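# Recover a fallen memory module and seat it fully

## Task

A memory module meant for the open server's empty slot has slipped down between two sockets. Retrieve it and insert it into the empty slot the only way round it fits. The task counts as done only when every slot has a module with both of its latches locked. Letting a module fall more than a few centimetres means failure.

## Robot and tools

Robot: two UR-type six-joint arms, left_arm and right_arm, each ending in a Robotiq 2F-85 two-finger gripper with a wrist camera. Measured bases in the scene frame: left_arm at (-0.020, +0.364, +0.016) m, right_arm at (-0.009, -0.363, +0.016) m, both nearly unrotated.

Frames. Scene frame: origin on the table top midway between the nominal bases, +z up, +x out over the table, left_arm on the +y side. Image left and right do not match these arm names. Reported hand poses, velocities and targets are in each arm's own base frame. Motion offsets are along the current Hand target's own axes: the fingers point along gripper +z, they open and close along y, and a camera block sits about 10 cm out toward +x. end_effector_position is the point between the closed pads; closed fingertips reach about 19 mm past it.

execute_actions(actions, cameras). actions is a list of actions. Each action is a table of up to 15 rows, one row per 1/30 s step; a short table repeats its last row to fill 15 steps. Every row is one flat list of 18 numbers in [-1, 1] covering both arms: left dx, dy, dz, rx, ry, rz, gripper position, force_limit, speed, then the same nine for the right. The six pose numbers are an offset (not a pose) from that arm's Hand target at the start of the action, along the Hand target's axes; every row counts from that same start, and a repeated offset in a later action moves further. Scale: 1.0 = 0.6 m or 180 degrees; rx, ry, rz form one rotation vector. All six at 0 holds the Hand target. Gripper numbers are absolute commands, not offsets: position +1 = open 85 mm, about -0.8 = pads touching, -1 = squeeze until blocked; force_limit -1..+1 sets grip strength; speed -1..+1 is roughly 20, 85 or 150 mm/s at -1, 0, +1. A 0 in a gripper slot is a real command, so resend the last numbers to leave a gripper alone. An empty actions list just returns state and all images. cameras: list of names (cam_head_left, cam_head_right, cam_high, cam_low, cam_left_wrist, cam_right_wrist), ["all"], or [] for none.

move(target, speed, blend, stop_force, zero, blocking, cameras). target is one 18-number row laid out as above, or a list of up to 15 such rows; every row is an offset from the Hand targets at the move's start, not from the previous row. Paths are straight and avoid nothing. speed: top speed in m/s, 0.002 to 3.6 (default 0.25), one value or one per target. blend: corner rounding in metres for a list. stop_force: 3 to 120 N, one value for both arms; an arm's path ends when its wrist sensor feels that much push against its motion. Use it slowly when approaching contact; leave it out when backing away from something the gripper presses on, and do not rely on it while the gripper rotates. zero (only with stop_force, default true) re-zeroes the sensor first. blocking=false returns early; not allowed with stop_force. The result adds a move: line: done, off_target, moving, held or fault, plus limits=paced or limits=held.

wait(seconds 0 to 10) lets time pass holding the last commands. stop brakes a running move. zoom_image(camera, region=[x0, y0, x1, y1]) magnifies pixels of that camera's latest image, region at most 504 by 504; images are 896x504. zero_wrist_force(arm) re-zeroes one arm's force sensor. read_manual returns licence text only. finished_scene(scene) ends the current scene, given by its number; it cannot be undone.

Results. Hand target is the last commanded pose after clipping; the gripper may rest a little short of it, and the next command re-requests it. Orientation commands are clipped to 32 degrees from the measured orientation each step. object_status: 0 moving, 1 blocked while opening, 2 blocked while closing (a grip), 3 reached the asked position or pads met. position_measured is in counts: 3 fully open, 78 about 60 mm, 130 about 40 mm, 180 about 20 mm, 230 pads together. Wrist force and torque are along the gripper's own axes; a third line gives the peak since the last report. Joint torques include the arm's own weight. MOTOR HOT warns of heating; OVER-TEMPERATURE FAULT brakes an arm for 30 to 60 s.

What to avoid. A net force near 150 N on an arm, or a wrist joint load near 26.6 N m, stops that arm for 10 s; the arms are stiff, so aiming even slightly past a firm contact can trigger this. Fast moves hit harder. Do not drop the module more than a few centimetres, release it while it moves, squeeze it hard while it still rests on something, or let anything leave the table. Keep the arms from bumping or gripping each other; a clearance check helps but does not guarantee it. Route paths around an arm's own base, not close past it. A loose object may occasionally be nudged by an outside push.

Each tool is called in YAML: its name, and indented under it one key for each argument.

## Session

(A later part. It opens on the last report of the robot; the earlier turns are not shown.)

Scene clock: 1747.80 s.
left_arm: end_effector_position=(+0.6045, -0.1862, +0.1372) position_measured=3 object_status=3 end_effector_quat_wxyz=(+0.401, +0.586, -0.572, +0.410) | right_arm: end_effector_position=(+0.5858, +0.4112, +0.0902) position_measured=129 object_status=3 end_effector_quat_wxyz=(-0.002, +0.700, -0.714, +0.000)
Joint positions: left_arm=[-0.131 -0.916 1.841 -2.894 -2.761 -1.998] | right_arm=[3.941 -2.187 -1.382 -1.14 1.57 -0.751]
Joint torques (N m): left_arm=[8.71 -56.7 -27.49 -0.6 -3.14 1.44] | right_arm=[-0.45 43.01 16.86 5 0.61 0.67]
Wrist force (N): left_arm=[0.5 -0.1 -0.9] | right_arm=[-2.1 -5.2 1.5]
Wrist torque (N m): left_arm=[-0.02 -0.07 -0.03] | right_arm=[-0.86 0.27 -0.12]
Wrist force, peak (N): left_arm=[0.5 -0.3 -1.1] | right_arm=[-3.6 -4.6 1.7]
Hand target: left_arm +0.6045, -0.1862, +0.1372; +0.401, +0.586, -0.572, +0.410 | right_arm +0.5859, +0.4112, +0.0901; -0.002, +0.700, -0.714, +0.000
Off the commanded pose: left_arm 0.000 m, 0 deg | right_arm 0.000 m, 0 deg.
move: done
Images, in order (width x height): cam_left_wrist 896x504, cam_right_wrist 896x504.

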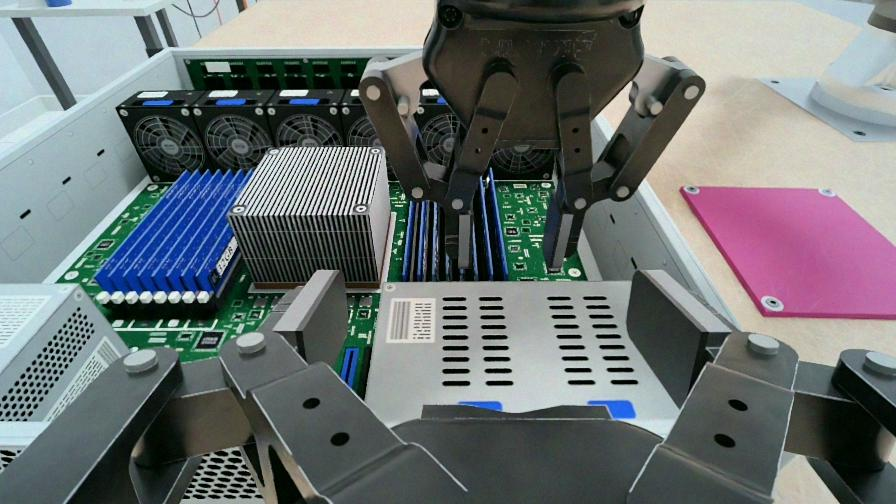

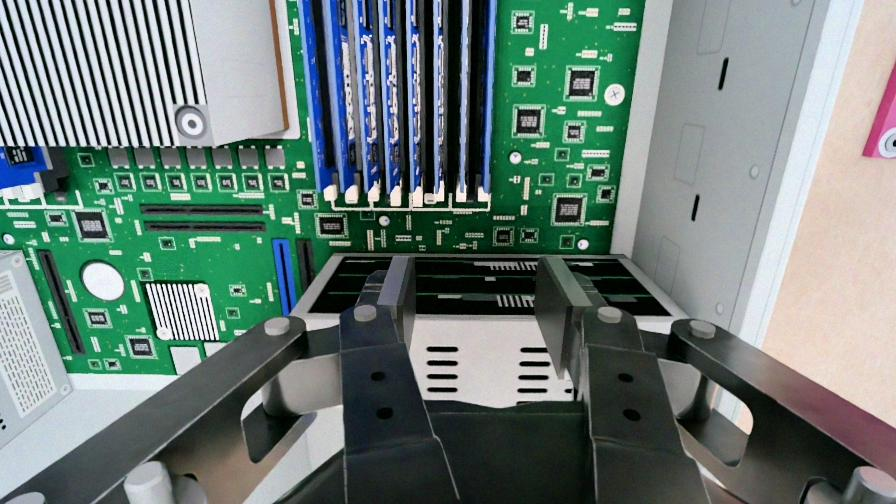

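move:
  target: [0,0,0,0,0,0,1,-0.5,0,0.0003,0.0005,0.0837,0,0,0,0,-0.5,-0.5]
  speed: 0.04
  stop_force: 15
  cameras: ["cam_left_wrist", "cam_right_wrist"]

zoom_image:
  camera: "cam_right_wrist"
  region: [300, 100, 540, 300]

Scene clock: 1755.53 s.
left_arm: end_effector_position=(+0.6045, -0.1862, +0.1372) position_measured=3 object_status=3 end_effector_quat_wxyz=(+0.401, +0.586, -0.572, +0.410) | right_arm: end_effector_position=(+0.5857, +0.4112, +0.0399) position_measured=129 object_status=3 end_effector_quat_wxyz=(-0.002, +0.700, -0.714, +0.000)
Joint positions: left_arm=[-0.131 -0.916 1.841 -2.894 -2.761 -1.998] | right_arm=[3.941 -2.242 -1.431 -1.035 1.57 -0.751]
Joint torques (N m): left_arm=[7.83 -56.61 -27.52 -0.51 -3.03 1.48] | right_arm=[8.44 44.83 14.37 4.96 -1.65 2.81]
Wrist force (N): left_arm=[0.3 -0.3 -0.7] | right_arm=[-1.9 -5.2 1.8]
Wrist torque (N m): left_arm=[-0.06 -0.06 -0.04] | right_arm=[-0.85 0.24 -0.12]
Wrist force, peak (N): left_arm=[0.6 -0.3 -1.1] | right_arm=[-2.3 -5.2 1.8]
Hand target: left_arm +0.6045, -0.1862, +0.1372; +0.401, +0.586, -0.572, +0.410 | right_arm +0.5857, +0.4112, +0.0399; -0.002, +0.700, -0.714, +0.000
Off the commanded pose: left_arm 0.000 m, 0 deg | right_arm 0.000 m, 0 deg.
move: done
Images, in order (width x height): cam_left_wrist 896x504, cam_right_wrist 896x504.

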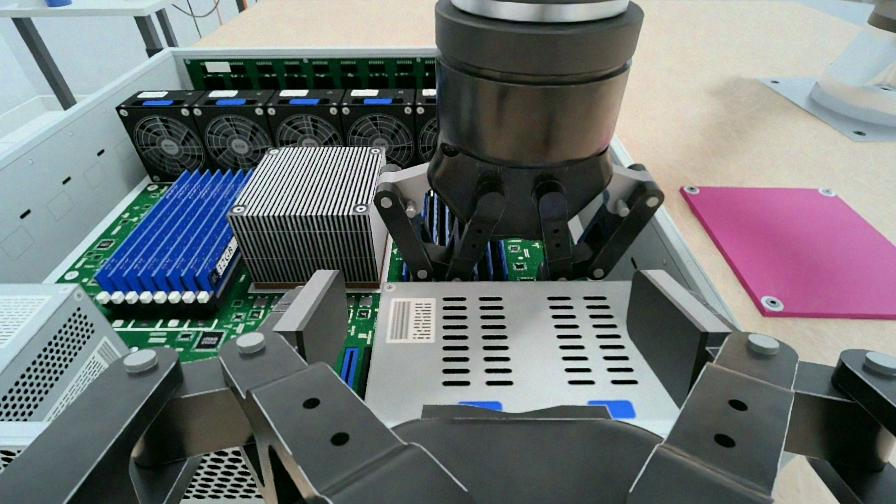

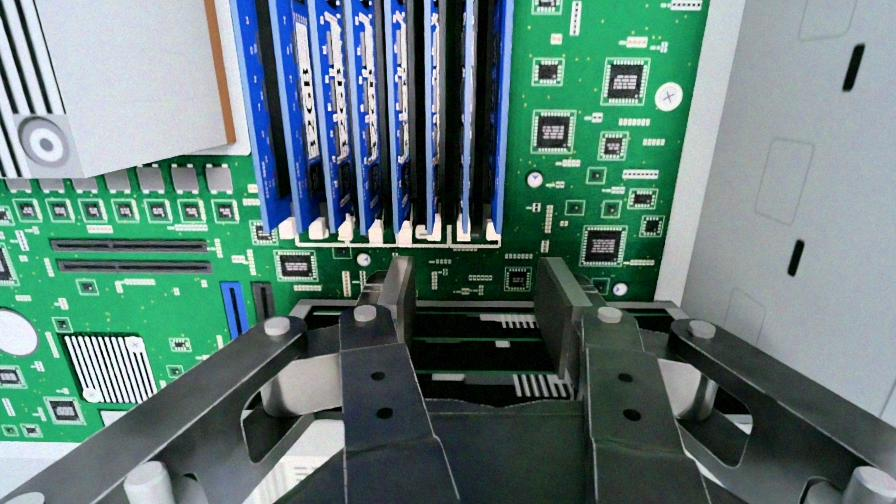

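Scaled by 2.100 from the camera's 896x504 image, which has a finer 1280x720 frame.

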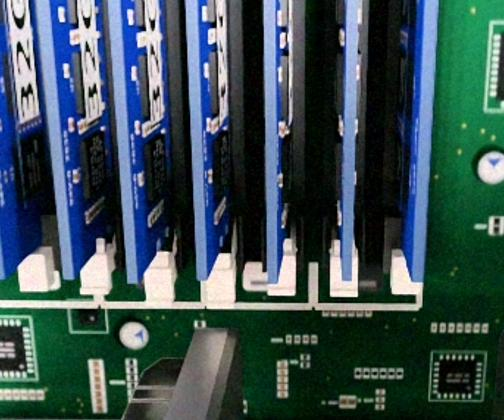

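move:
  target: [0,0,0,0,0,0,1,-0.5,0,0.0167,0,0,0,0,0,0,-0.5,-0.5]
  speed: 0.01
  stop_force: 15
  cameras: ["cam_right_wrist"]

zoom_image:
  camera: "cam_right_wrist"
  region: [300, 100, 540, 300]

Scene clock: 1762.87 s.
left_arm: end_effector_position=(+0.6045, -0.1862, +0.1372) position_measured=3 object_status=3 end_effector_quat_wxyz=(+0.401, +0.586, -0.572, +0.410) | right_arm: end_effector_position=(+0.5856, +0.4043, +0.0399) position_measured=129 object_status=3 end_effector_quat_wxyz=(-0.002, +0.700, -0.714, +0.000)
Joint positions: left_arm=[-0.131 -0.916 1.841 -2.894 -2.761 -1.998] | right_arm=[3.935 -2.234 -1.446 -1.028 1.57 -0.757]
Joint torques (N m): left_arm=[7.42 -56.38 -28.04 -0.73 -3.1 1.32] | right_arm=[0.36 41.39 23.3 -2.09 -3.58 3.01]
Wrist force (N): left_arm=[0.0 -0.3 -0.8] | right_arm=[-16.4 -4.7 0.5]
Wrist torque (N m): left_arm=[-0.06 -0.03 -0.04] | right_arm=[-0.80 0.44 -0.34]
Wrist force, peak (N): left_arm=[0.6 -0.7 -0.9] | right_arm=[-22.3 -5.2 1.8]
Hand target: left_arm +0.6045, -0.1862, +0.1372; +0.401, +0.586, -0.572, +0.410 | right_arm +0.5856, +0.4043, +0.0399; -0.002, +0.700, -0.714, +0.000 (not the last commanded pose)
Off the commanded pose: left_arm 0.000 m, 0 deg | right_arm 0.003 m, 0 deg.
move: contact (right_arm)
Images, in order (width x height): cam_right_wrist 896x504.

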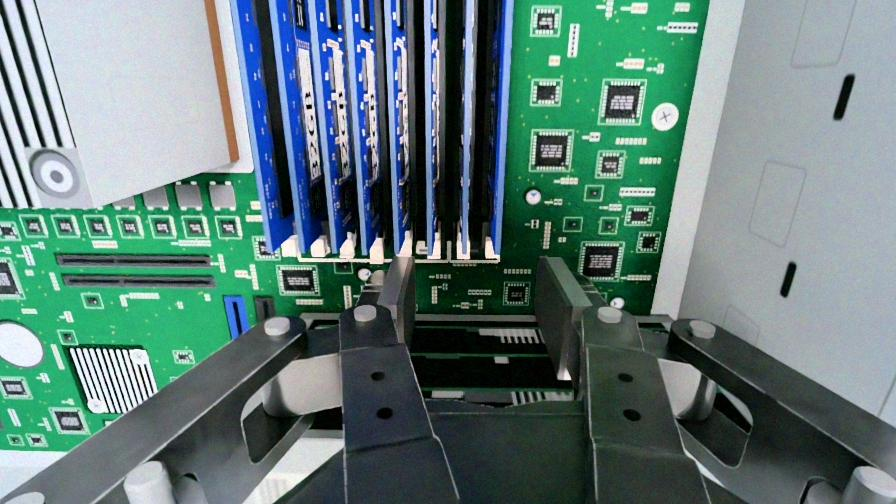

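Scaled by 2.100 from the camera's 896x504 image, which has a finer 1280x720 frame.

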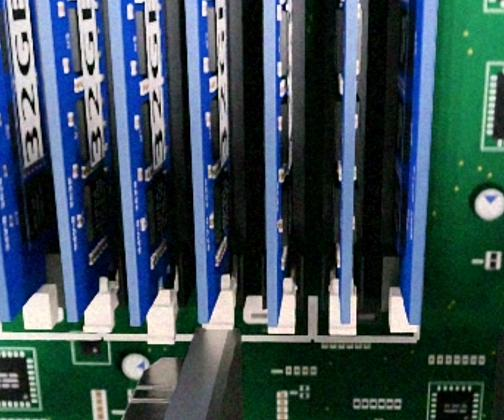

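move:
  target:
    - [0,0,0,0,0,0,1,-0.5,0,-0.0117,0,0,0,0,0,0,-0.5,-0.5]
    - [0,0,0,0,0,0,1,-0.5,0,-0.0115,-0.0158,0,0,0,0,0,-0.5,-0.5]
  speed: 0.03

move:
  target: [0,0,0,0,0,0,1,-0.5,0,0.0167,0,0,0,0,0,0,-0.5,-0.5]
  speed: 0.01
  stop_force: 15
  cameras: ["cam_right_wrist"]

zoom_image:
  camera: "cam_right_wrist"
  region: [300, 100, 540, 300]

Scene clock: 1770.23 s.
left_arm: end_effector_position=(+0.6045, -0.1862, +0.1372) position_measured=3 object_status=3 end_effector_quat_wxyz=(+0.401, +0.586, -0.572, +0.410) | right_arm: end_effector_position=(+0.5951, +0.4110, +0.0400) position_measured=129 object_status=3 end_effector_quat_wxyz=(-0.002, +0.700, -0.714, +0.000)
Joint positions: left_arm=[-0.131 -0.916 1.841 -2.894 -2.761 -1.998] | right_arm=[3.932 -2.258 -1.403 -1.047 1.57 -0.76]
Joint torques (N m): left_arm=[7.43 -56.2 -28.14 -0.84 -2.96 1.27] | right_arm=[-9.2 44.74 28.19 0.4 -0.45 -2.86]
Wrist force (N): left_arm=[0.4 -0.2 -0.7] | right_arm=[-2.5 -5.7 1.8]
Wrist torque (N m): left_arm=[-0.05 -0.05 -0.05] | right_arm=[-0.95 0.32 0.03]
Wrist force, peak (N): left_arm=[0.2 -0.4 -1.2] | right_arm=[-16.9 -5.0 -1.3]
Hand target: left_arm +0.6045, -0.1862, +0.1372; +0.401, +0.586, -0.572, +0.410 | right_arm +0.5952, +0.4110, +0.0400; -0.002, +0.700, -0.714, +0.000
Off the commanded pose: left_arm 0.000 m, 0 deg | right_arm 0.000 m, 0 deg.
move: done

Scene clock: 1772.10 s.
left_arm: end_effector_position=(+0.6045, -0.1862, +0.1372) position_measured=3 object_status=3 end_effector_quat_wxyz=(+0.401, +0.586, -0.572, +0.410) | right_arm: end_effector_position=(+0.5951, +0.4045, +0.0400) position_measured=129 object_status=3 end_effector_quat_wxyz=(-0.002, +0.700, -0.714, +0.000)
Joint positions: left_arm=[-0.131 -0.916 1.841 -2.894 -2.761 -1.998] | right_arm=[3.925 -2.25 -1.417 -1.041 1.57 -0.767]
Joint torques (N m): left_arm=[7.04 -56.16 -28.33 -0.74 -3.14 1.21] | right_arm=[0.03 45 24.15 -1.84 -3.76 3.13]
Wrist force (N): left_arm=[0.2 -0.3 -0.5] | right_arm=[-17.4 -5.8 3.8]
Wrist torque (N m): left_arm=[-0.06 -0.05 -0.05] | right_arm=[-0.98 0.45 -0.36]
Wrist force, peak (N): left_arm=[0.6 -0.3 -1.1] | right_arm=[-22.7 -5.8 4.5]
Hand target: left_arm +0.6045, -0.1862, +0.1372; +0.401, +0.586, -0.572, +0.410 | right_arm +0.5951, +0.4045, +0.0400; -0.002, +0.700, -0.714, +0.000 (not the last commanded pose)
Off the commanded pose: left_arm 0.000 m, 0 deg | right_arm 0.003 m, 0 deg.
move: contact (right_arm)
Images, in order (width x height): cam_right_wrist 896x504.

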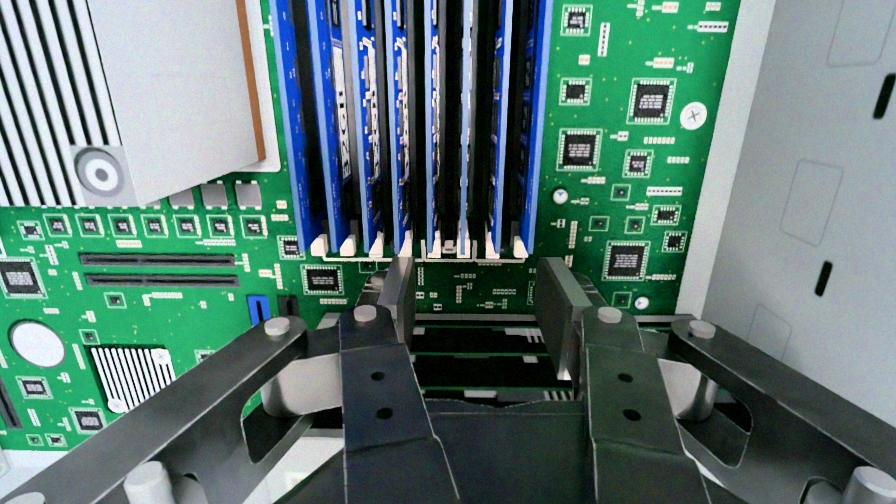

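Scaled by 2.100 from the camera's 896x504 image, which has a finer 1280x720 frame.

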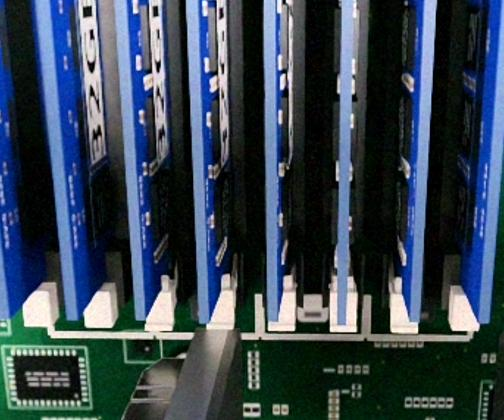

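move:
  target:
    - [0,0,0,0,0,0,1,-0.5,0,-0.008,0,0,0,0,0,0,-0.5,-0.5]
    - [0,0,0,0,0,0,1,-0.5,0,-0.008,0,-0.065,0,0,0,0,-0.5,-0.5]
    - [0,0,0,0,0,0,1,-0.5,0,0.2855,0.0012,-0.065,0,0,0,0,-0.5,-0.5]
  speed: [0.04,0.08,0.12]
  blend: [0.001,0.005,0]
  cameras: ["cam_left_wrist", "cam_right_wrist"]

zoom_image:
  camera: "cam_right_wrist"
  region: [300, 100, 600, 300]

Scene clock: 1789.00 s.
left_arm: end_effector_position=(+0.6045, -0.1862, +0.1372) position_measured=3 object_status=3 end_effector_quat_wxyz=(+0.401, +0.586, -0.572, +0.410) | right_arm: end_effector_position=(+0.5908, +0.2334, +0.0785) position_measured=129 object_status=3 end_effector_quat_wxyz=(-0.002, +0.700, -0.714, +0.000)
Joint positions: left_arm=[-0.131 -0.916 1.841 -2.894 -2.761 -1.998] | right_arm=[3.729 -2.029 -1.673 -1.006 1.571 -0.963]
Joint torques (N m): left_arm=[6.04 -56.45 -27.51 -0.85 -2.98 1.2] | right_arm=[-8.35 50.99 13.21 5.24 1.38 -2.75]
Wrist force (N): left_arm=[0.3 -0.3 -0.6] | right_arm=[-1.6 -5.8 1.7]
Wrist torque (N m): left_arm=[-0.05 -0.06 -0.04] | right_arm=[-0.96 0.20 0.03]
Wrist force, peak (N): left_arm=[0.4 -0.2 -1.3] | right_arm=[-18.1 -6.0 2.4]
Hand target: left_arm +0.6045, -0.1862, +0.1372; +0.401, +0.586, -0.572, +0.410 | right_arm +0.5908, +0.2331, +0.0785; -0.002, +0.700, -0.714, +0.000
Off the commanded pose: left_arm 0.000 m, 0 deg | right_arm 0.000 m, 0 deg.
move: done
Images, in order (width x height): cam_left_wrist 896x504, cam_right_wrist 896x504.

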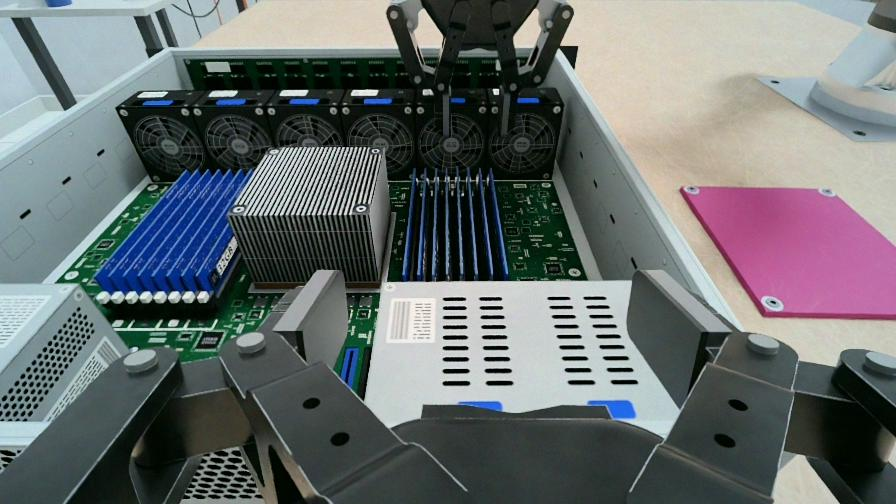

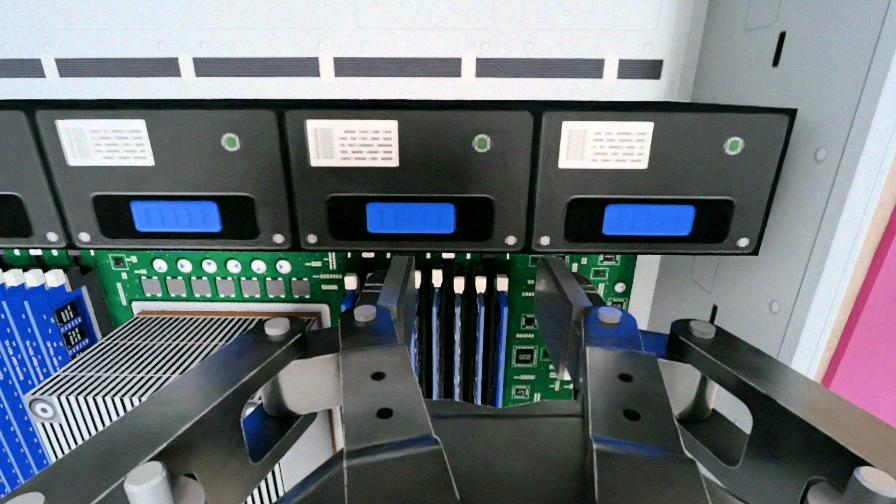

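Scaled by 1.680 from the camera's 896x504 image, which has a finer 1280x720 frame.

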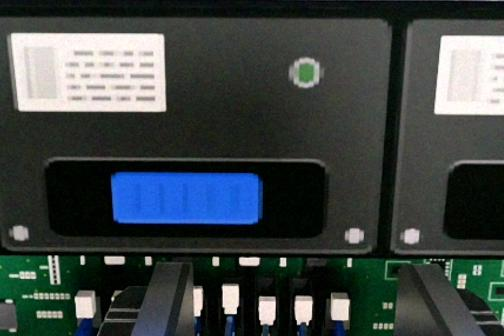

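move:
  target: [0,0,0,0,0,0,1,-0.5,0,-0.0003,0,0.0655,0,0,0,0,-0.5,-0.5]
  speed: 0.04
  stop_force: 15
  cameras: ["cam_right_wrist"]

zoom_image:
  camera: "cam_right_wrist"
  region: [300, 200, 560, 420]

Scene clock: 1794.67 s.
left_arm: end_effector_position=(+0.6045, -0.1862, +0.1372) position_measured=3 object_status=3 end_effector_quat_wxyz=(+0.401, +0.586, -0.572, +0.410) | right_arm: end_effector_position=(+0.5909, +0.2334, +0.0392) position_measured=129 object_status=3 end_effector_quat_wxyz=(-0.002, +0.700, -0.714, +0.000)
Joint positions: left_arm=[-0.131 -0.916 1.841 -2.894 -2.761 -1.998] | right_arm=[3.729 -2.083 -1.709 -0.917 1.571 -0.963]
Joint torques (N m): left_arm=[5.8 -56.3 -28.13 -0.74 -3.16 1.07] | right_arm=[6.62 37.31 12.5 5 0.76 2.57]
Wrist force (N): left_arm=[0.4 -0.2 -0.8] | right_arm=[-1.7 -5.6 1.8]
Wrist torque (N m): left_arm=[-0.04 -0.07 -0.05] | right_arm=[-0.93 0.20 0.02]
Wrist force, peak (N): left_arm=[0.7 -0.3 -1.0] | right_arm=[-1.8 -5.9 2.1]
Hand target: left_arm +0.6045, -0.1862, +0.1372; +0.401, +0.586, -0.572, +0.410 | right_arm +0.5909, +0.2334, +0.0392; -0.002, +0.700, -0.714, +0.000
Off the commanded pose: left_arm 0.000 m, 0 deg | right_arm 0.000 m, 0 deg.
move: done
Images, in order (width x height): cam_right_wrist 896x504.

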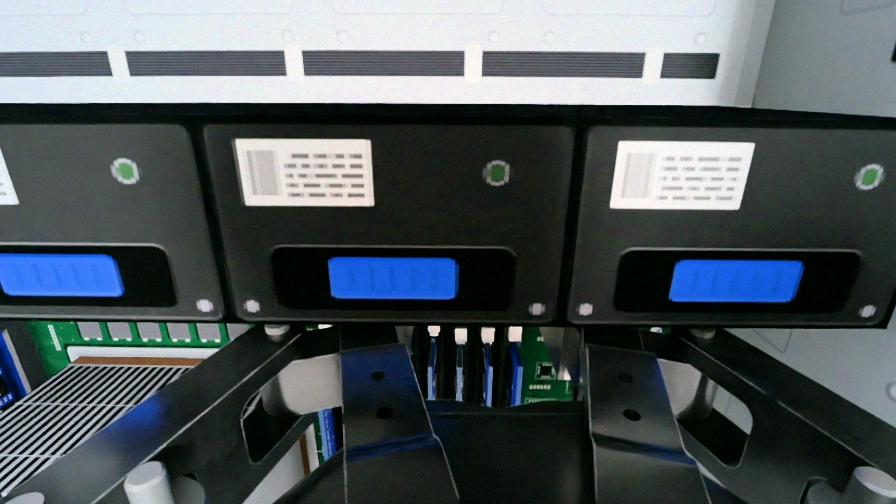

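Scaled by 1.938 from the camera's 896x504 image, which has a finer 1280x720 frame.

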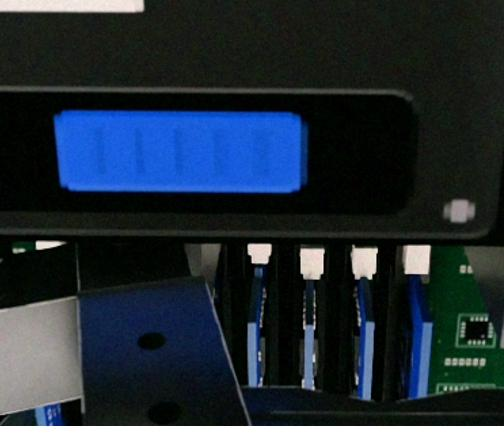

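move:
  target: [0,0,0,0,0,0,1,-0.5,0,-0.0133,0,0,0,0,0,0,-0.5,-0.5]
  speed: 0.01
  stop_force: 15

move:
  target:
    - [0,0,0,0,0,0,1,-0.5,0,0.0095,0,0,0,0,0,0,-0.5,-0.5]
    - [0,0,0,0,0,0,1,-0.5,0,0.0097,0.0158,0,0,0,0,0,-0.5,-0.5]
  speed: 0.03
  cameras: ["cam_right_wrist"]

zoom_image:
  camera: "cam_right_wrist"
  region: [300, 200, 560, 420]

Scene clock: 1800.80 s.
left_arm: end_effector_position=(+0.6045, -0.1862, +0.1372) position_measured=3 object_status=3 end_effector_quat_wxyz=(+0.401, +0.586, -0.572, +0.410) | right_arm: end_effector_position=(+0.5910, +0.2386, +0.0392) position_measured=129 object_status=3 end_effector_quat_wxyz=(-0.002, +0.700, -0.714, +0.000)
Joint positions: left_arm=[-0.131 -0.916 1.841 -2.894 -2.761 -1.998] | right_arm=[3.736 -2.086 -1.702 -0.919 1.571 -0.956]
Joint torques (N m): left_arm=[6.28 -55.21 -28.31 -0.73 -3.21 1.09] | right_arm=[-1.88 52.21 16.02 6.64 3.55 -3.28]
Wrist force (N): left_arm=[0.3 -0.3 -0.7] | right_arm=[13.0 -5.9 2.0]
Wrist torque (N m): left_arm=[-0.05 -0.06 -0.04] | right_arm=[-0.92 0.05 0.28]
Wrist force, peak (N): left_arm=[0.2 -0.2 -1.2] | right_arm=[20.0 -5.7 -1.1]
Hand target: left_arm +0.6045, -0.1862, +0.1372; +0.401, +0.586, -0.572, +0.410 | right_arm +0.5910, +0.2386, +0.0392; -0.002, +0.700, -0.714, +0.000 (not the last commanded pose)
Off the commanded pose: left_arm 0.000 m, 0 deg | right_arm 0.003 m, 0 deg.
move: contact (right_arm)

Scene clock: 1802.20 s.
left_arm: end_effector_position=(+0.6045, -0.1862, +0.1372) position_measured=3 object_status=3 end_effector_quat_wxyz=(+0.401, +0.586, -0.572, +0.410) | right_arm: end_effector_position=(+0.5815, +0.2330, +0.0392) position_measured=129 object_status=3 end_effector_quat_wxyz=(-0.002, +0.700, -0.714, +0.000)
Joint positions: left_arm=[-0.131 -0.916 1.841 -2.894 -2.761 -1.998] | right_arm=[3.737 -2.065 -1.737 -0.905 1.571 -0.955]
Joint torques (N m): left_arm=[5.22 -56.15 -27.18 -0.83 -2.99 1.04] | right_arm=[7.7 50.2 12.16 4.92 -1.38 2.59]
Wrist force (N): left_arm=[0.2 -0.3 -1.1] | right_arm=[-1.7 -5.8 2.2]
Wrist torque (N m): left_arm=[-0.06 -0.04 -0.04] | right_arm=[-0.95 0.21 -0.13]
Wrist force, peak (N): left_arm=[0.7 -0.2 -1.0] | right_arm=[12.6 -6.2 0.3]
Hand target: left_arm +0.6045, -0.1862, +0.1372; +0.401, +0.586, -0.572, +0.410 | right_arm +0.5814, +0.2330, +0.0392; -0.002, +0.700, -0.714, +0.000
Off the commanded pose: left_arm 0.000 m, 0 deg | right_arm 0.000 m, 0 deg.
move: done
Images, in order (width x height): cam_right_wrist 896x504.

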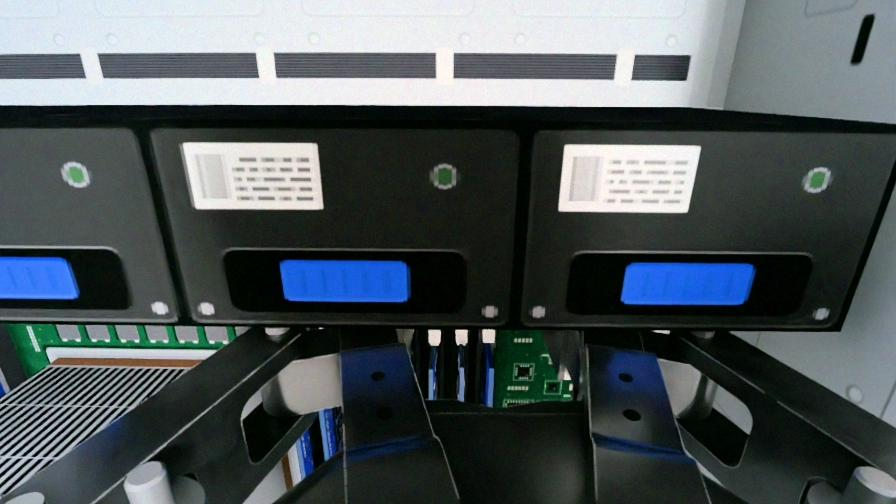

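Scaled by 1.938 from the camera's 896x504 image, which has a finer 1280x720 frame.

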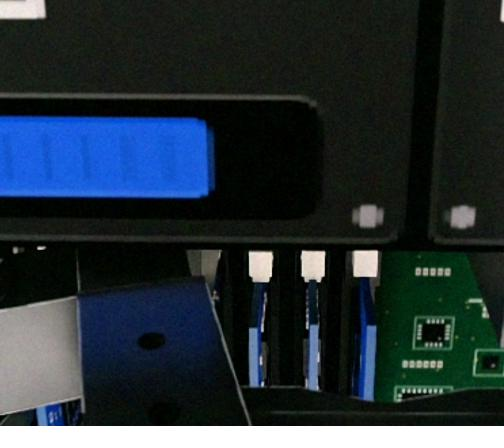

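move:
  target: [0,0,0,0,0,0,1,-0.5,0,-0.0133,0,0,0,0,0,0,-0.5,-0.5]
  speed: 0.01
  stop_force: 15

move:
  target:
    - [0,0,0,0,0,0,1,-0.5,0,0.0095,0,0,0,0,0,0,-0.5,-0.5]
    - [0,0,0,0,0,0,1,-0.5,0,0.0095,0,-0.06,0,0,0,0,-0.5,-0.5]
    - [0,0,0,0,0,0,1,-0.5,0,-0.13,0,-0.16,0,0,0,0,-0.5,-0.5]
  speed: [0.03,0.06,0.1]
  blend: [0.001,0.005,0]
  cameras: ["cam_right_wrist", "cam_left_wrist"]

zoom_image:
  camera: "cam_right_wrist"
  region: [380, 0, 620, 160]

Scene clock: 1810.33 s.
left_arm: end_effector_position=(+0.6045, -0.1862, +0.1372) position_measured=3 object_status=3 end_effector_quat_wxyz=(+0.401, +0.586, -0.572, +0.410) | right_arm: end_effector_position=(+0.5815, +0.2369, +0.0392) position_measured=129 object_status=3 end_effector_quat_wxyz=(-0.002, +0.700, -0.714, +0.000)
Joint positions: left_arm=[-0.131 -0.916 1.841 -2.894 -2.761 -1.998] | right_arm=[3.743 -2.068 -1.733 -0.907 1.571 -0.949]
Joint torques (N m): left_arm=[5.1 -56.1 -28.21 -0.85 -3.07 1.02] | right_arm=[-2.88 50.8 15.38 6.33 3.47 -3.33]
Wrist force (N): left_arm=[0.3 -0.3 -0.9] | right_arm=[10.1 -6.8 0.4]
Wrist torque (N m): left_arm=[-0.06 -0.03 -0.05] | right_arm=[-0.95 0.08 0.24]
Wrist force, peak (N): left_arm=[0.8 -0.1 -1.0] | right_arm=[17.8 -5.5 -0.5]
Hand target: left_arm +0.6045, -0.1862, +0.1372; +0.401, +0.586, -0.572, +0.410 | right_arm +0.5815, +0.2369, +0.0392; -0.002, +0.700, -0.714, +0.000 (not the last commanded pose)
Off the commanded pose: left_arm 0.000 m, 0 deg | right_arm 0.004 m, 0 deg.
move: contact (right_arm)

Scene clock: 1812.73 s.
left_arm: end_effector_position=(+0.6045, -0.1862, +0.1372) position_measured=3 object_status=3 end_effector_quat_wxyz=(+0.401, +0.586, -0.572, +0.410) | right_arm: end_effector_position=(+0.5827, +0.3146, +0.1352) position_measured=129 object_status=3 end_effector_quat_wxyz=(-0.002, +0.700, -0.714, +0.000) end_effector_velocity=(+0.001, +0.002, +0.002) end_effector_angular_velocity=(+0.001, -0.002, +0.002)
Joint positions: left_arm=[-0.131 -0.916 1.841 -2.894 -2.761 -1.998] | right_arm=[3.84 -2.025 -1.516 -1.167 1.57 -0.852]
Joint velocities: left_arm=[within noise] | right_arm=[0.001 0 0.005 -0.002 0 -0.001]
Joint torques (N m): left_arm=[5.09 -55.68 -27.82 -0.92 -3.05 1.11] | right_arm=[9.58 37.18 29.88 0.51 -1.58 2.86]
Wrist force (N): left_arm=[0.7 -0.3 -0.8] | right_arm=[-2.0 -6.1 2.4]
Wrist torque (N m): left_arm=[-0.06 -0.09 -0.04] | right_arm=[-1.02 0.26 -0.12]
Wrist force, peak (N): left_arm=[0.5 -0.4 -1.1] | right_arm=[10.3 -6.4 1.9]
Hand target: left_arm +0.6045, -0.1862, +0.1372; +0.401, +0.586, -0.572, +0.410 | right_arm +0.5828, +0.3147, +0.1353; -0.002, +0.700, -0.714, +0.000
Off the commanded pose: left_arm 0.000 m, 0 deg | right_arm 0.000 m, 0 deg.
move: done
Images, in order (width x height): cam_left_wrist 896x504, cam_right_wrist 896x504.

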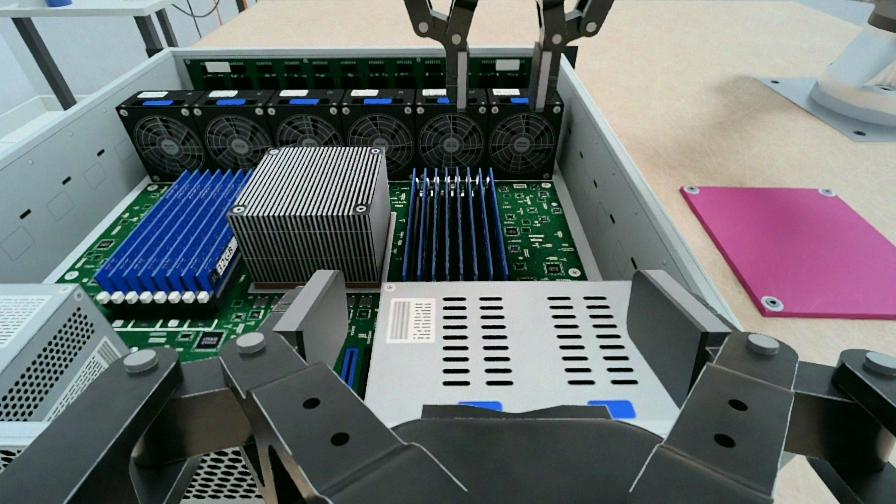

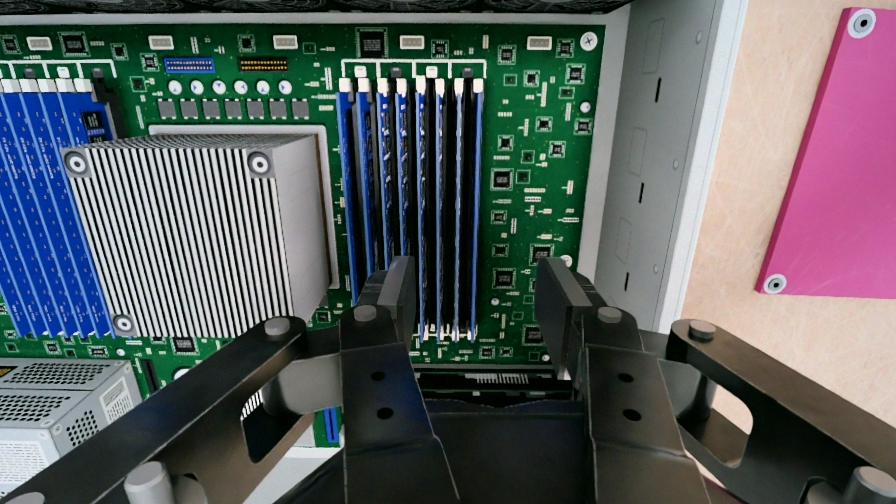

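Scaled by 2.100 from the camera's 896x504 image, which has a finer 1280x720 frame.

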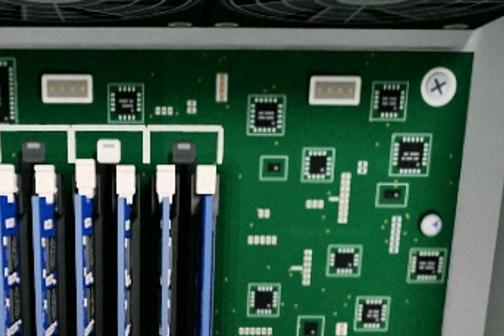

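zoom_image:
  camera: "cam_right_wrist"
  region: [320, 55, 500, 115]

zoom_image:
  camera: "cam_right_wrist"
  region: [400, 290, 540, 380]

zoom_image:
  camera: "cam_left_wrist"
  region: [390, 150, 530, 290]

Scaled by 2.800 from the camera's 896x504 image, which has a finer 1280x720 frame.

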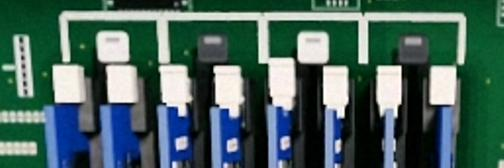

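Scaled by 3.600 from the camera's 896x504 image, which has a finer 1280x720 frame.

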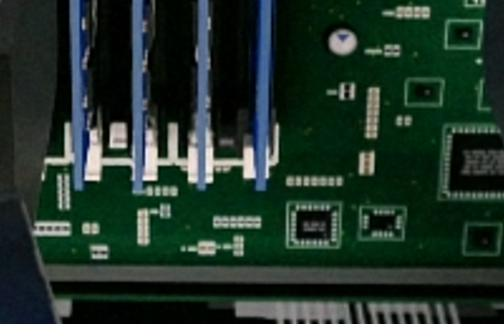

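Scaled by 3.600 from the camera's 896x504 image, which has a finer 1280x720 frame.

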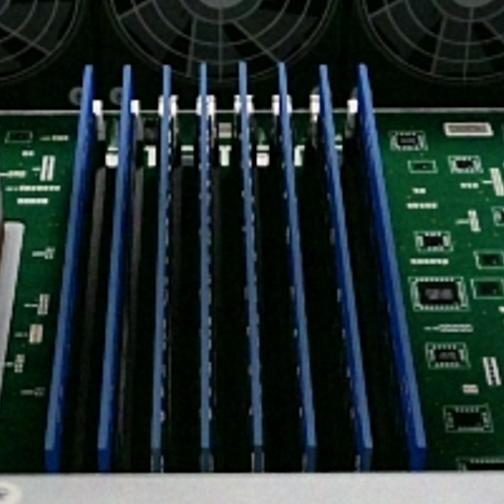

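zoom_image:
  camera: "cam_right_wrist"
  region: [430, 60, 500, 110]

zoom_image:
  camera: "cam_right_wrist"
  region: [330, 60, 400, 110]

zoom_image:
  camera: "cam_right_wrist"
  region: [0, 60, 120, 140]

Scaled by 7.200 from the camera's 896x504 image, which has a finer 1280x720 frame.

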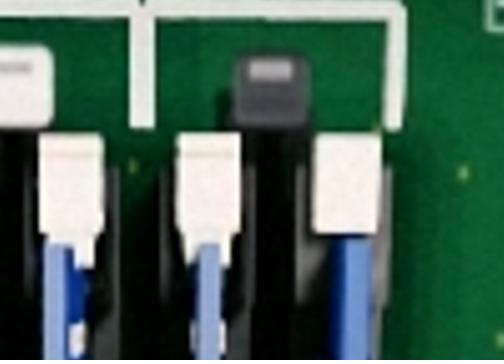

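Scaled by 7.200 from the camera's 896x504 image, which has a finer 1280x720 frame.

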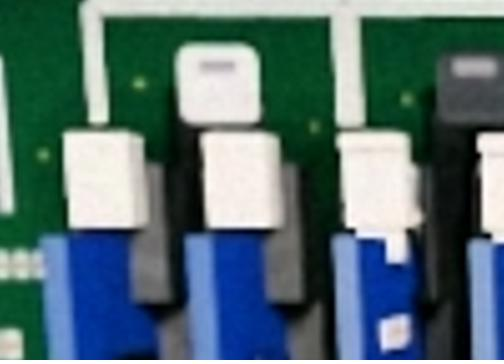

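Scaled by 4.200 from the camera's 896x504 image, which has a finer 1280x720 frame.

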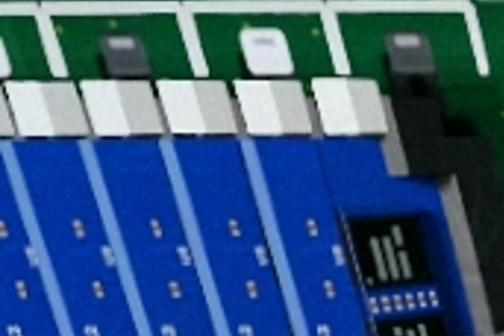

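zoom_image:
  camera: "cam_left_wrist"
  region: [395, 155, 515, 205]

zoom_image:
  camera: "cam_left_wrist"
  region: [395, 245, 515, 295]

Scaled by 4.200 from the camera's 896x504 image, which has a finer 1280x720 frame.

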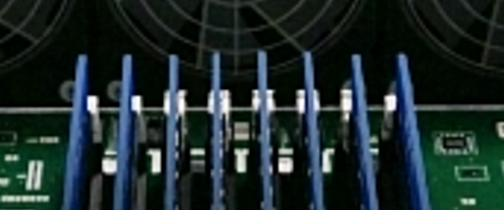

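Scaled by 4.200 from the camera's 896x504 image, which has a finer 1280x720 frame.

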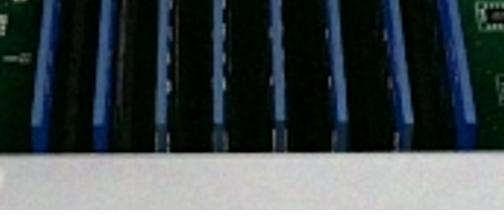

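move:
  target:
    - [0,0,0,0,0,0,1,-0.5,0,0.0587,-0.0403,0.0,0,0,0,-1,-0.5,-0.5]
    - [0,0,0,0,0,0,1,-0.5,0,0.0587,-0.0403,0.1088,0,0,0,-1,-0.5,-0.5]
  speed: [0.1,0.08]
  cameras: ["cam_right_wrist","cam_left_wrist"]

move:
  target: [0,0,0,0,0,0,1,-0.5,0,0,0,0.026,0,0,0,-1,-0.5,-0.5]
  speed: 0.01
  stop_force: 6

move:
  target: [0,0,0,0,0,0,1,-0.5,0,0,0,0.012,0,0,0,-1,-0.5,-0.5]
  speed: 0.01
  stop_force: 75

Scene clock: 1860.63 s.
left_arm: end_effector_position=(+0.6045, -0.1862, +0.1372) position_measured=3 object_status=3 end_effector_quat_wxyz=(+0.401, +0.586, -0.572, +0.410) | right_arm: end_effector_position=(+0.6064, +0.2791, +0.0702) position_measured=231 object_status=3 end_effector_quat_wxyz=(-0.002, +0.700, -0.714, +0.000)
Joint positions: left_arm=[-0.131 -0.916 1.841 -2.894 -2.761 -1.998] | right_arm=[3.774 -2.106 -1.574 -1.028 1.57 -0.918]
Joint torques (N m): left_arm=[4.4 -55.56 -27.73 -1.04 -3.17 0.8] | right_arm=[-9.01 40.54 13.57 4.89 0.55 -2.89]
Wrist force (N): left_arm=[0.2 -0.2 -1.2] | right_arm=[-2.0 -6.0 2.5]
Wrist torque (N m): left_arm=[-0.04 -0.04 -0.05] | right_arm=[-0.99 0.25 0.02]
Wrist force, peak (N): left_arm=[0.9 -0.5 -1.2] | right_arm=[-1.8 -6.5 2.6]
Hand target: left_arm +0.6045, -0.1862, +0.1372; +0.401, +0.586, -0.572, +0.410 | right_arm +0.6064, +0.2791, +0.0701; -0.002, +0.700, -0.714, +0.000
Off the commanded pose: left_arm 0.000 m, 0 deg | right_arm 0.000 m, 0 deg.
move: done
Images, in order (width x height): cam_left_wrist 896x504, cam_right_wrist 896x504.

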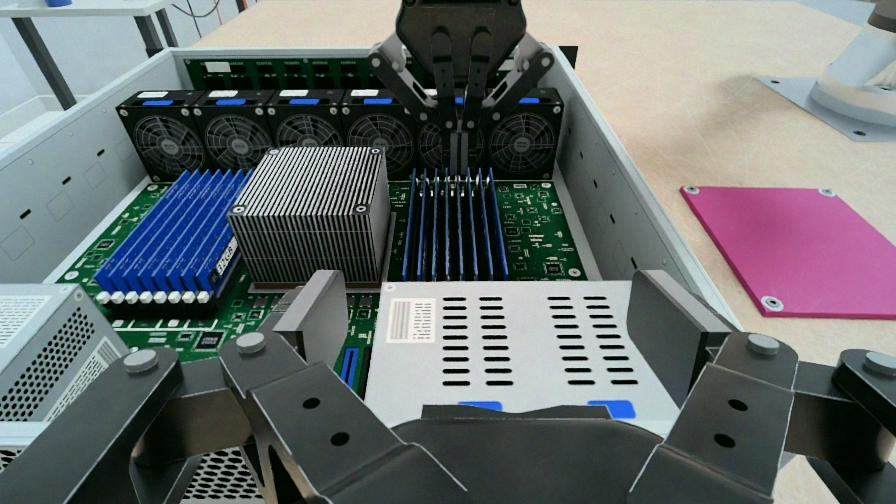

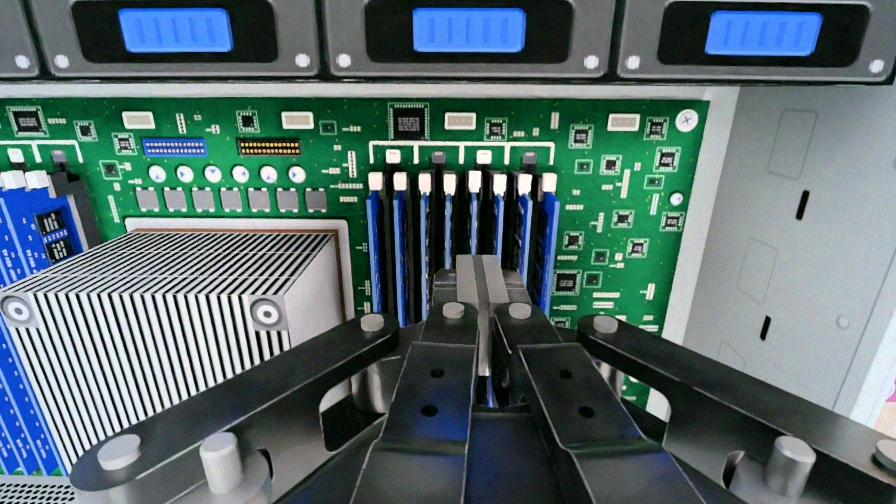

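Scene clock: 1862.97 s.
left_arm: end_effector_position=(+0.6045, -0.1862, +0.1372) position_measured=3 object_status=3 end_effector_quat_wxyz=(+0.401, +0.586, -0.572, +0.410) | right_arm: end_effector_position=(+0.6065, +0.2791, +0.0589) position_measured=231 object_status=3 end_effector_quat_wxyz=(-0.002, +0.700, -0.714, +0.000)
Joint positions: left_arm=[-0.131 -0.916 1.841 -2.894 -2.761 -1.998] | right_arm=[3.774 -2.12 -1.585 -1.003 1.57 -0.918]
Joint torques (N m): left_arm=[3.21 -55.39 -27.65 -0.98 -3.03 0.95] | right_arm=[-2.44 50.49 26.19 0.09 0.25 -2.9]
Wrist force (N): left_arm=[0.2 -0.3 -0.8] | right_arm=[-1.9 -5.6 -1.7]
Wrist torque (N m): left_arm=[-0.06 -0.05 -0.04] | right_arm=[-1.01 0.26 0.02]
Wrist force, peak (N): left_arm=[0.3 -0.4 -1.2] | right_arm=[1.1 -4.6 -10.7]
Hand target: left_arm +0.6045, -0.1862, +0.1372; +0.401, +0.586, -0.572, +0.410 | right_arm +0.6065, +0.2792, +0.0589; -0.002, +0.700, -0.714, +0.000 (not the last commanded pose)
Off the commanded pose: left_arm 0.000 m, 0 deg | right_arm 0.004 m, 0 deg.
move: contact (right_arm)

Scene clock: 1864.63 s.
left_arm: end_effector_position=(+0.6045, -0.1862, +0.1372) position_measured=3 object_status=3 end_effector_quat_wxyz=(+0.401, +0.586, -0.572, +0.410) | right_arm: end_effector_position=(+0.6066, +0.2793, +0.0551) position_measured=231 object_status=3 end_effector_quat_wxyz=(-0.002, +0.700, -0.714, +0.001)
Joint positions: left_arm=[-0.131 -0.916 1.841 -2.894 -2.761 -1.998] | right_arm=[3.774 -2.125 -1.589 -0.994 1.57 -0.918]
Joint torques (N m): left_arm=[4.26 -56.2 -27.78 -1.17 -3.08 0.85] | right_arm=[0.45 1.72 -0.28 -4.58 1.2 -2.55]
Wrist force (N): left_arm=[0.2 -0.3 -0.7] | right_arm=[9.0 0.5 -78.0]
Wrist torque (N m): left_arm=[-0.05 -0.05 -0.04] | right_arm=[-1.16 0.17 0.02]
Wrist force, peak (N): left_arm=[0.3 -0.3 -1.2] | right_arm=[11.6 2.2 -88.8]
Hand target: left_arm +0.6045, -0.1862, +0.1372; +0.401, +0.586, -0.572, +0.410 | right_arm +0.6066, +0.2793, +0.0552; -0.002, +0.700, -0.714, +0.001 (not the last commanded pose)
Off the commanded pose: left_arm 0.000 m, 0 deg | right_arm 0.003 m, 0 deg.
move: contact (right_arm)

move:
  target: [0,0,0,0,0,0,1,-0.5,0,-0.0003,0,-0.016,0,0,0,-1,-0.5,-0.5]
  speed: 0.03

move:
  target: [0,0,0,0,0,0,1,-0.5,0,0,0,0.02,0,0,0,-1,-0.5,-0.5]
  speed: 0.01
  stop_force: 6

Scene clock: 1870.40 s.
left_arm: end_effector_position=(+0.6045, -0.1862, +0.1372) position_measured=3 object_status=3 end_effector_quat_wxyz=(+0.401, +0.586, -0.572, +0.410) | right_arm: end_effector_position=(+0.6066, +0.2794, +0.0646) position_measured=231 object_status=3 end_effector_quat_wxyz=(-0.002, +0.700, -0.714, +0.001)
Joint positions: left_arm=[-0.131 -0.916 1.841 -2.894 -2.761 -1.998] | right_arm=[3.774 -2.113 -1.58 -1.015 1.57 -0.918]
Joint torques (N m): left_arm=[4.17 -55.66 -27.28 -1.11 -3.03 0.83] | right_arm=[6.44 53.96 27.35 0.26 -1.44 2.54]
Wrist force (N): left_arm=[0.4 -0.2 -0.8] | right_arm=[-1.9 -5.6 2.4]
Wrist torque (N m): left_arm=[-0.05 -0.06 -0.05] | right_arm=[-0.92 0.24 0.02]
Wrist force, peak (N): left_arm=[0.7 -0.6 -1.1] | right_arm=[8.5 0.2 -79.3]
Hand target: left_arm +0.6045, -0.1862, +0.1372; +0.401, +0.586, -0.572, +0.410 | right_arm +0.6066, +0.2794, +0.0648; -0.002, +0.700, -0.714, +0.001
Off the commanded pose: left_arm 0.000 m, 0 deg | right_arm 0.000 m, 0 deg.
move: done

Scene clock: 1872.30 s.
left_arm: end_effector_position=(+0.6045, -0.1862, +0.1372) position_measured=3 object_status=3 end_effector_quat_wxyz=(+0.401, +0.586, -0.572, +0.410) | right_arm: end_effector_position=(+0.6066, +0.2794, +0.0583) position_measured=231 object_status=3 end_effector_quat_wxyz=(-0.002, +0.700, -0.714, +0.001)
Joint positions: left_arm=[-0.131 -0.916 1.841 -2.894 -2.761 -1.998] | right_arm=[3.774 -2.121 -1.586 -1.001 1.57 -0.918]
Joint torques (N m): left_arm=[3.56 -55.77 -27.64 -0.99 -2.98 0.7] | right_arm=[7.26 50.57 25.85 -0.12 0.7 2.56]
Wrist force (N): left_arm=[0.6 -0.5 -0.8] | right_arm=[-2.2 -5.5 -3.6]
Wrist torque (N m): left_arm=[-0.08 -0.10 -0.04] | right_arm=[-0.92 0.24 0.03]
Wrist force, peak (N): left_arm=[0.0 -0.5 -1.1] | right_arm=[0.3 -5.4 -9.6]
Hand target: left_arm +0.6045, -0.1862, +0.1372; +0.401, +0.586, -0.572, +0.410 | right_arm +0.6066, +0.2794, +0.0583; -0.002, +0.700, -0.714, +0.001 (not the last commanded pose)
Off the commanded pose: left_arm 0.000 m, 0 deg | right_arm 0.006 m, 0 deg.
move: contact (right_arm)


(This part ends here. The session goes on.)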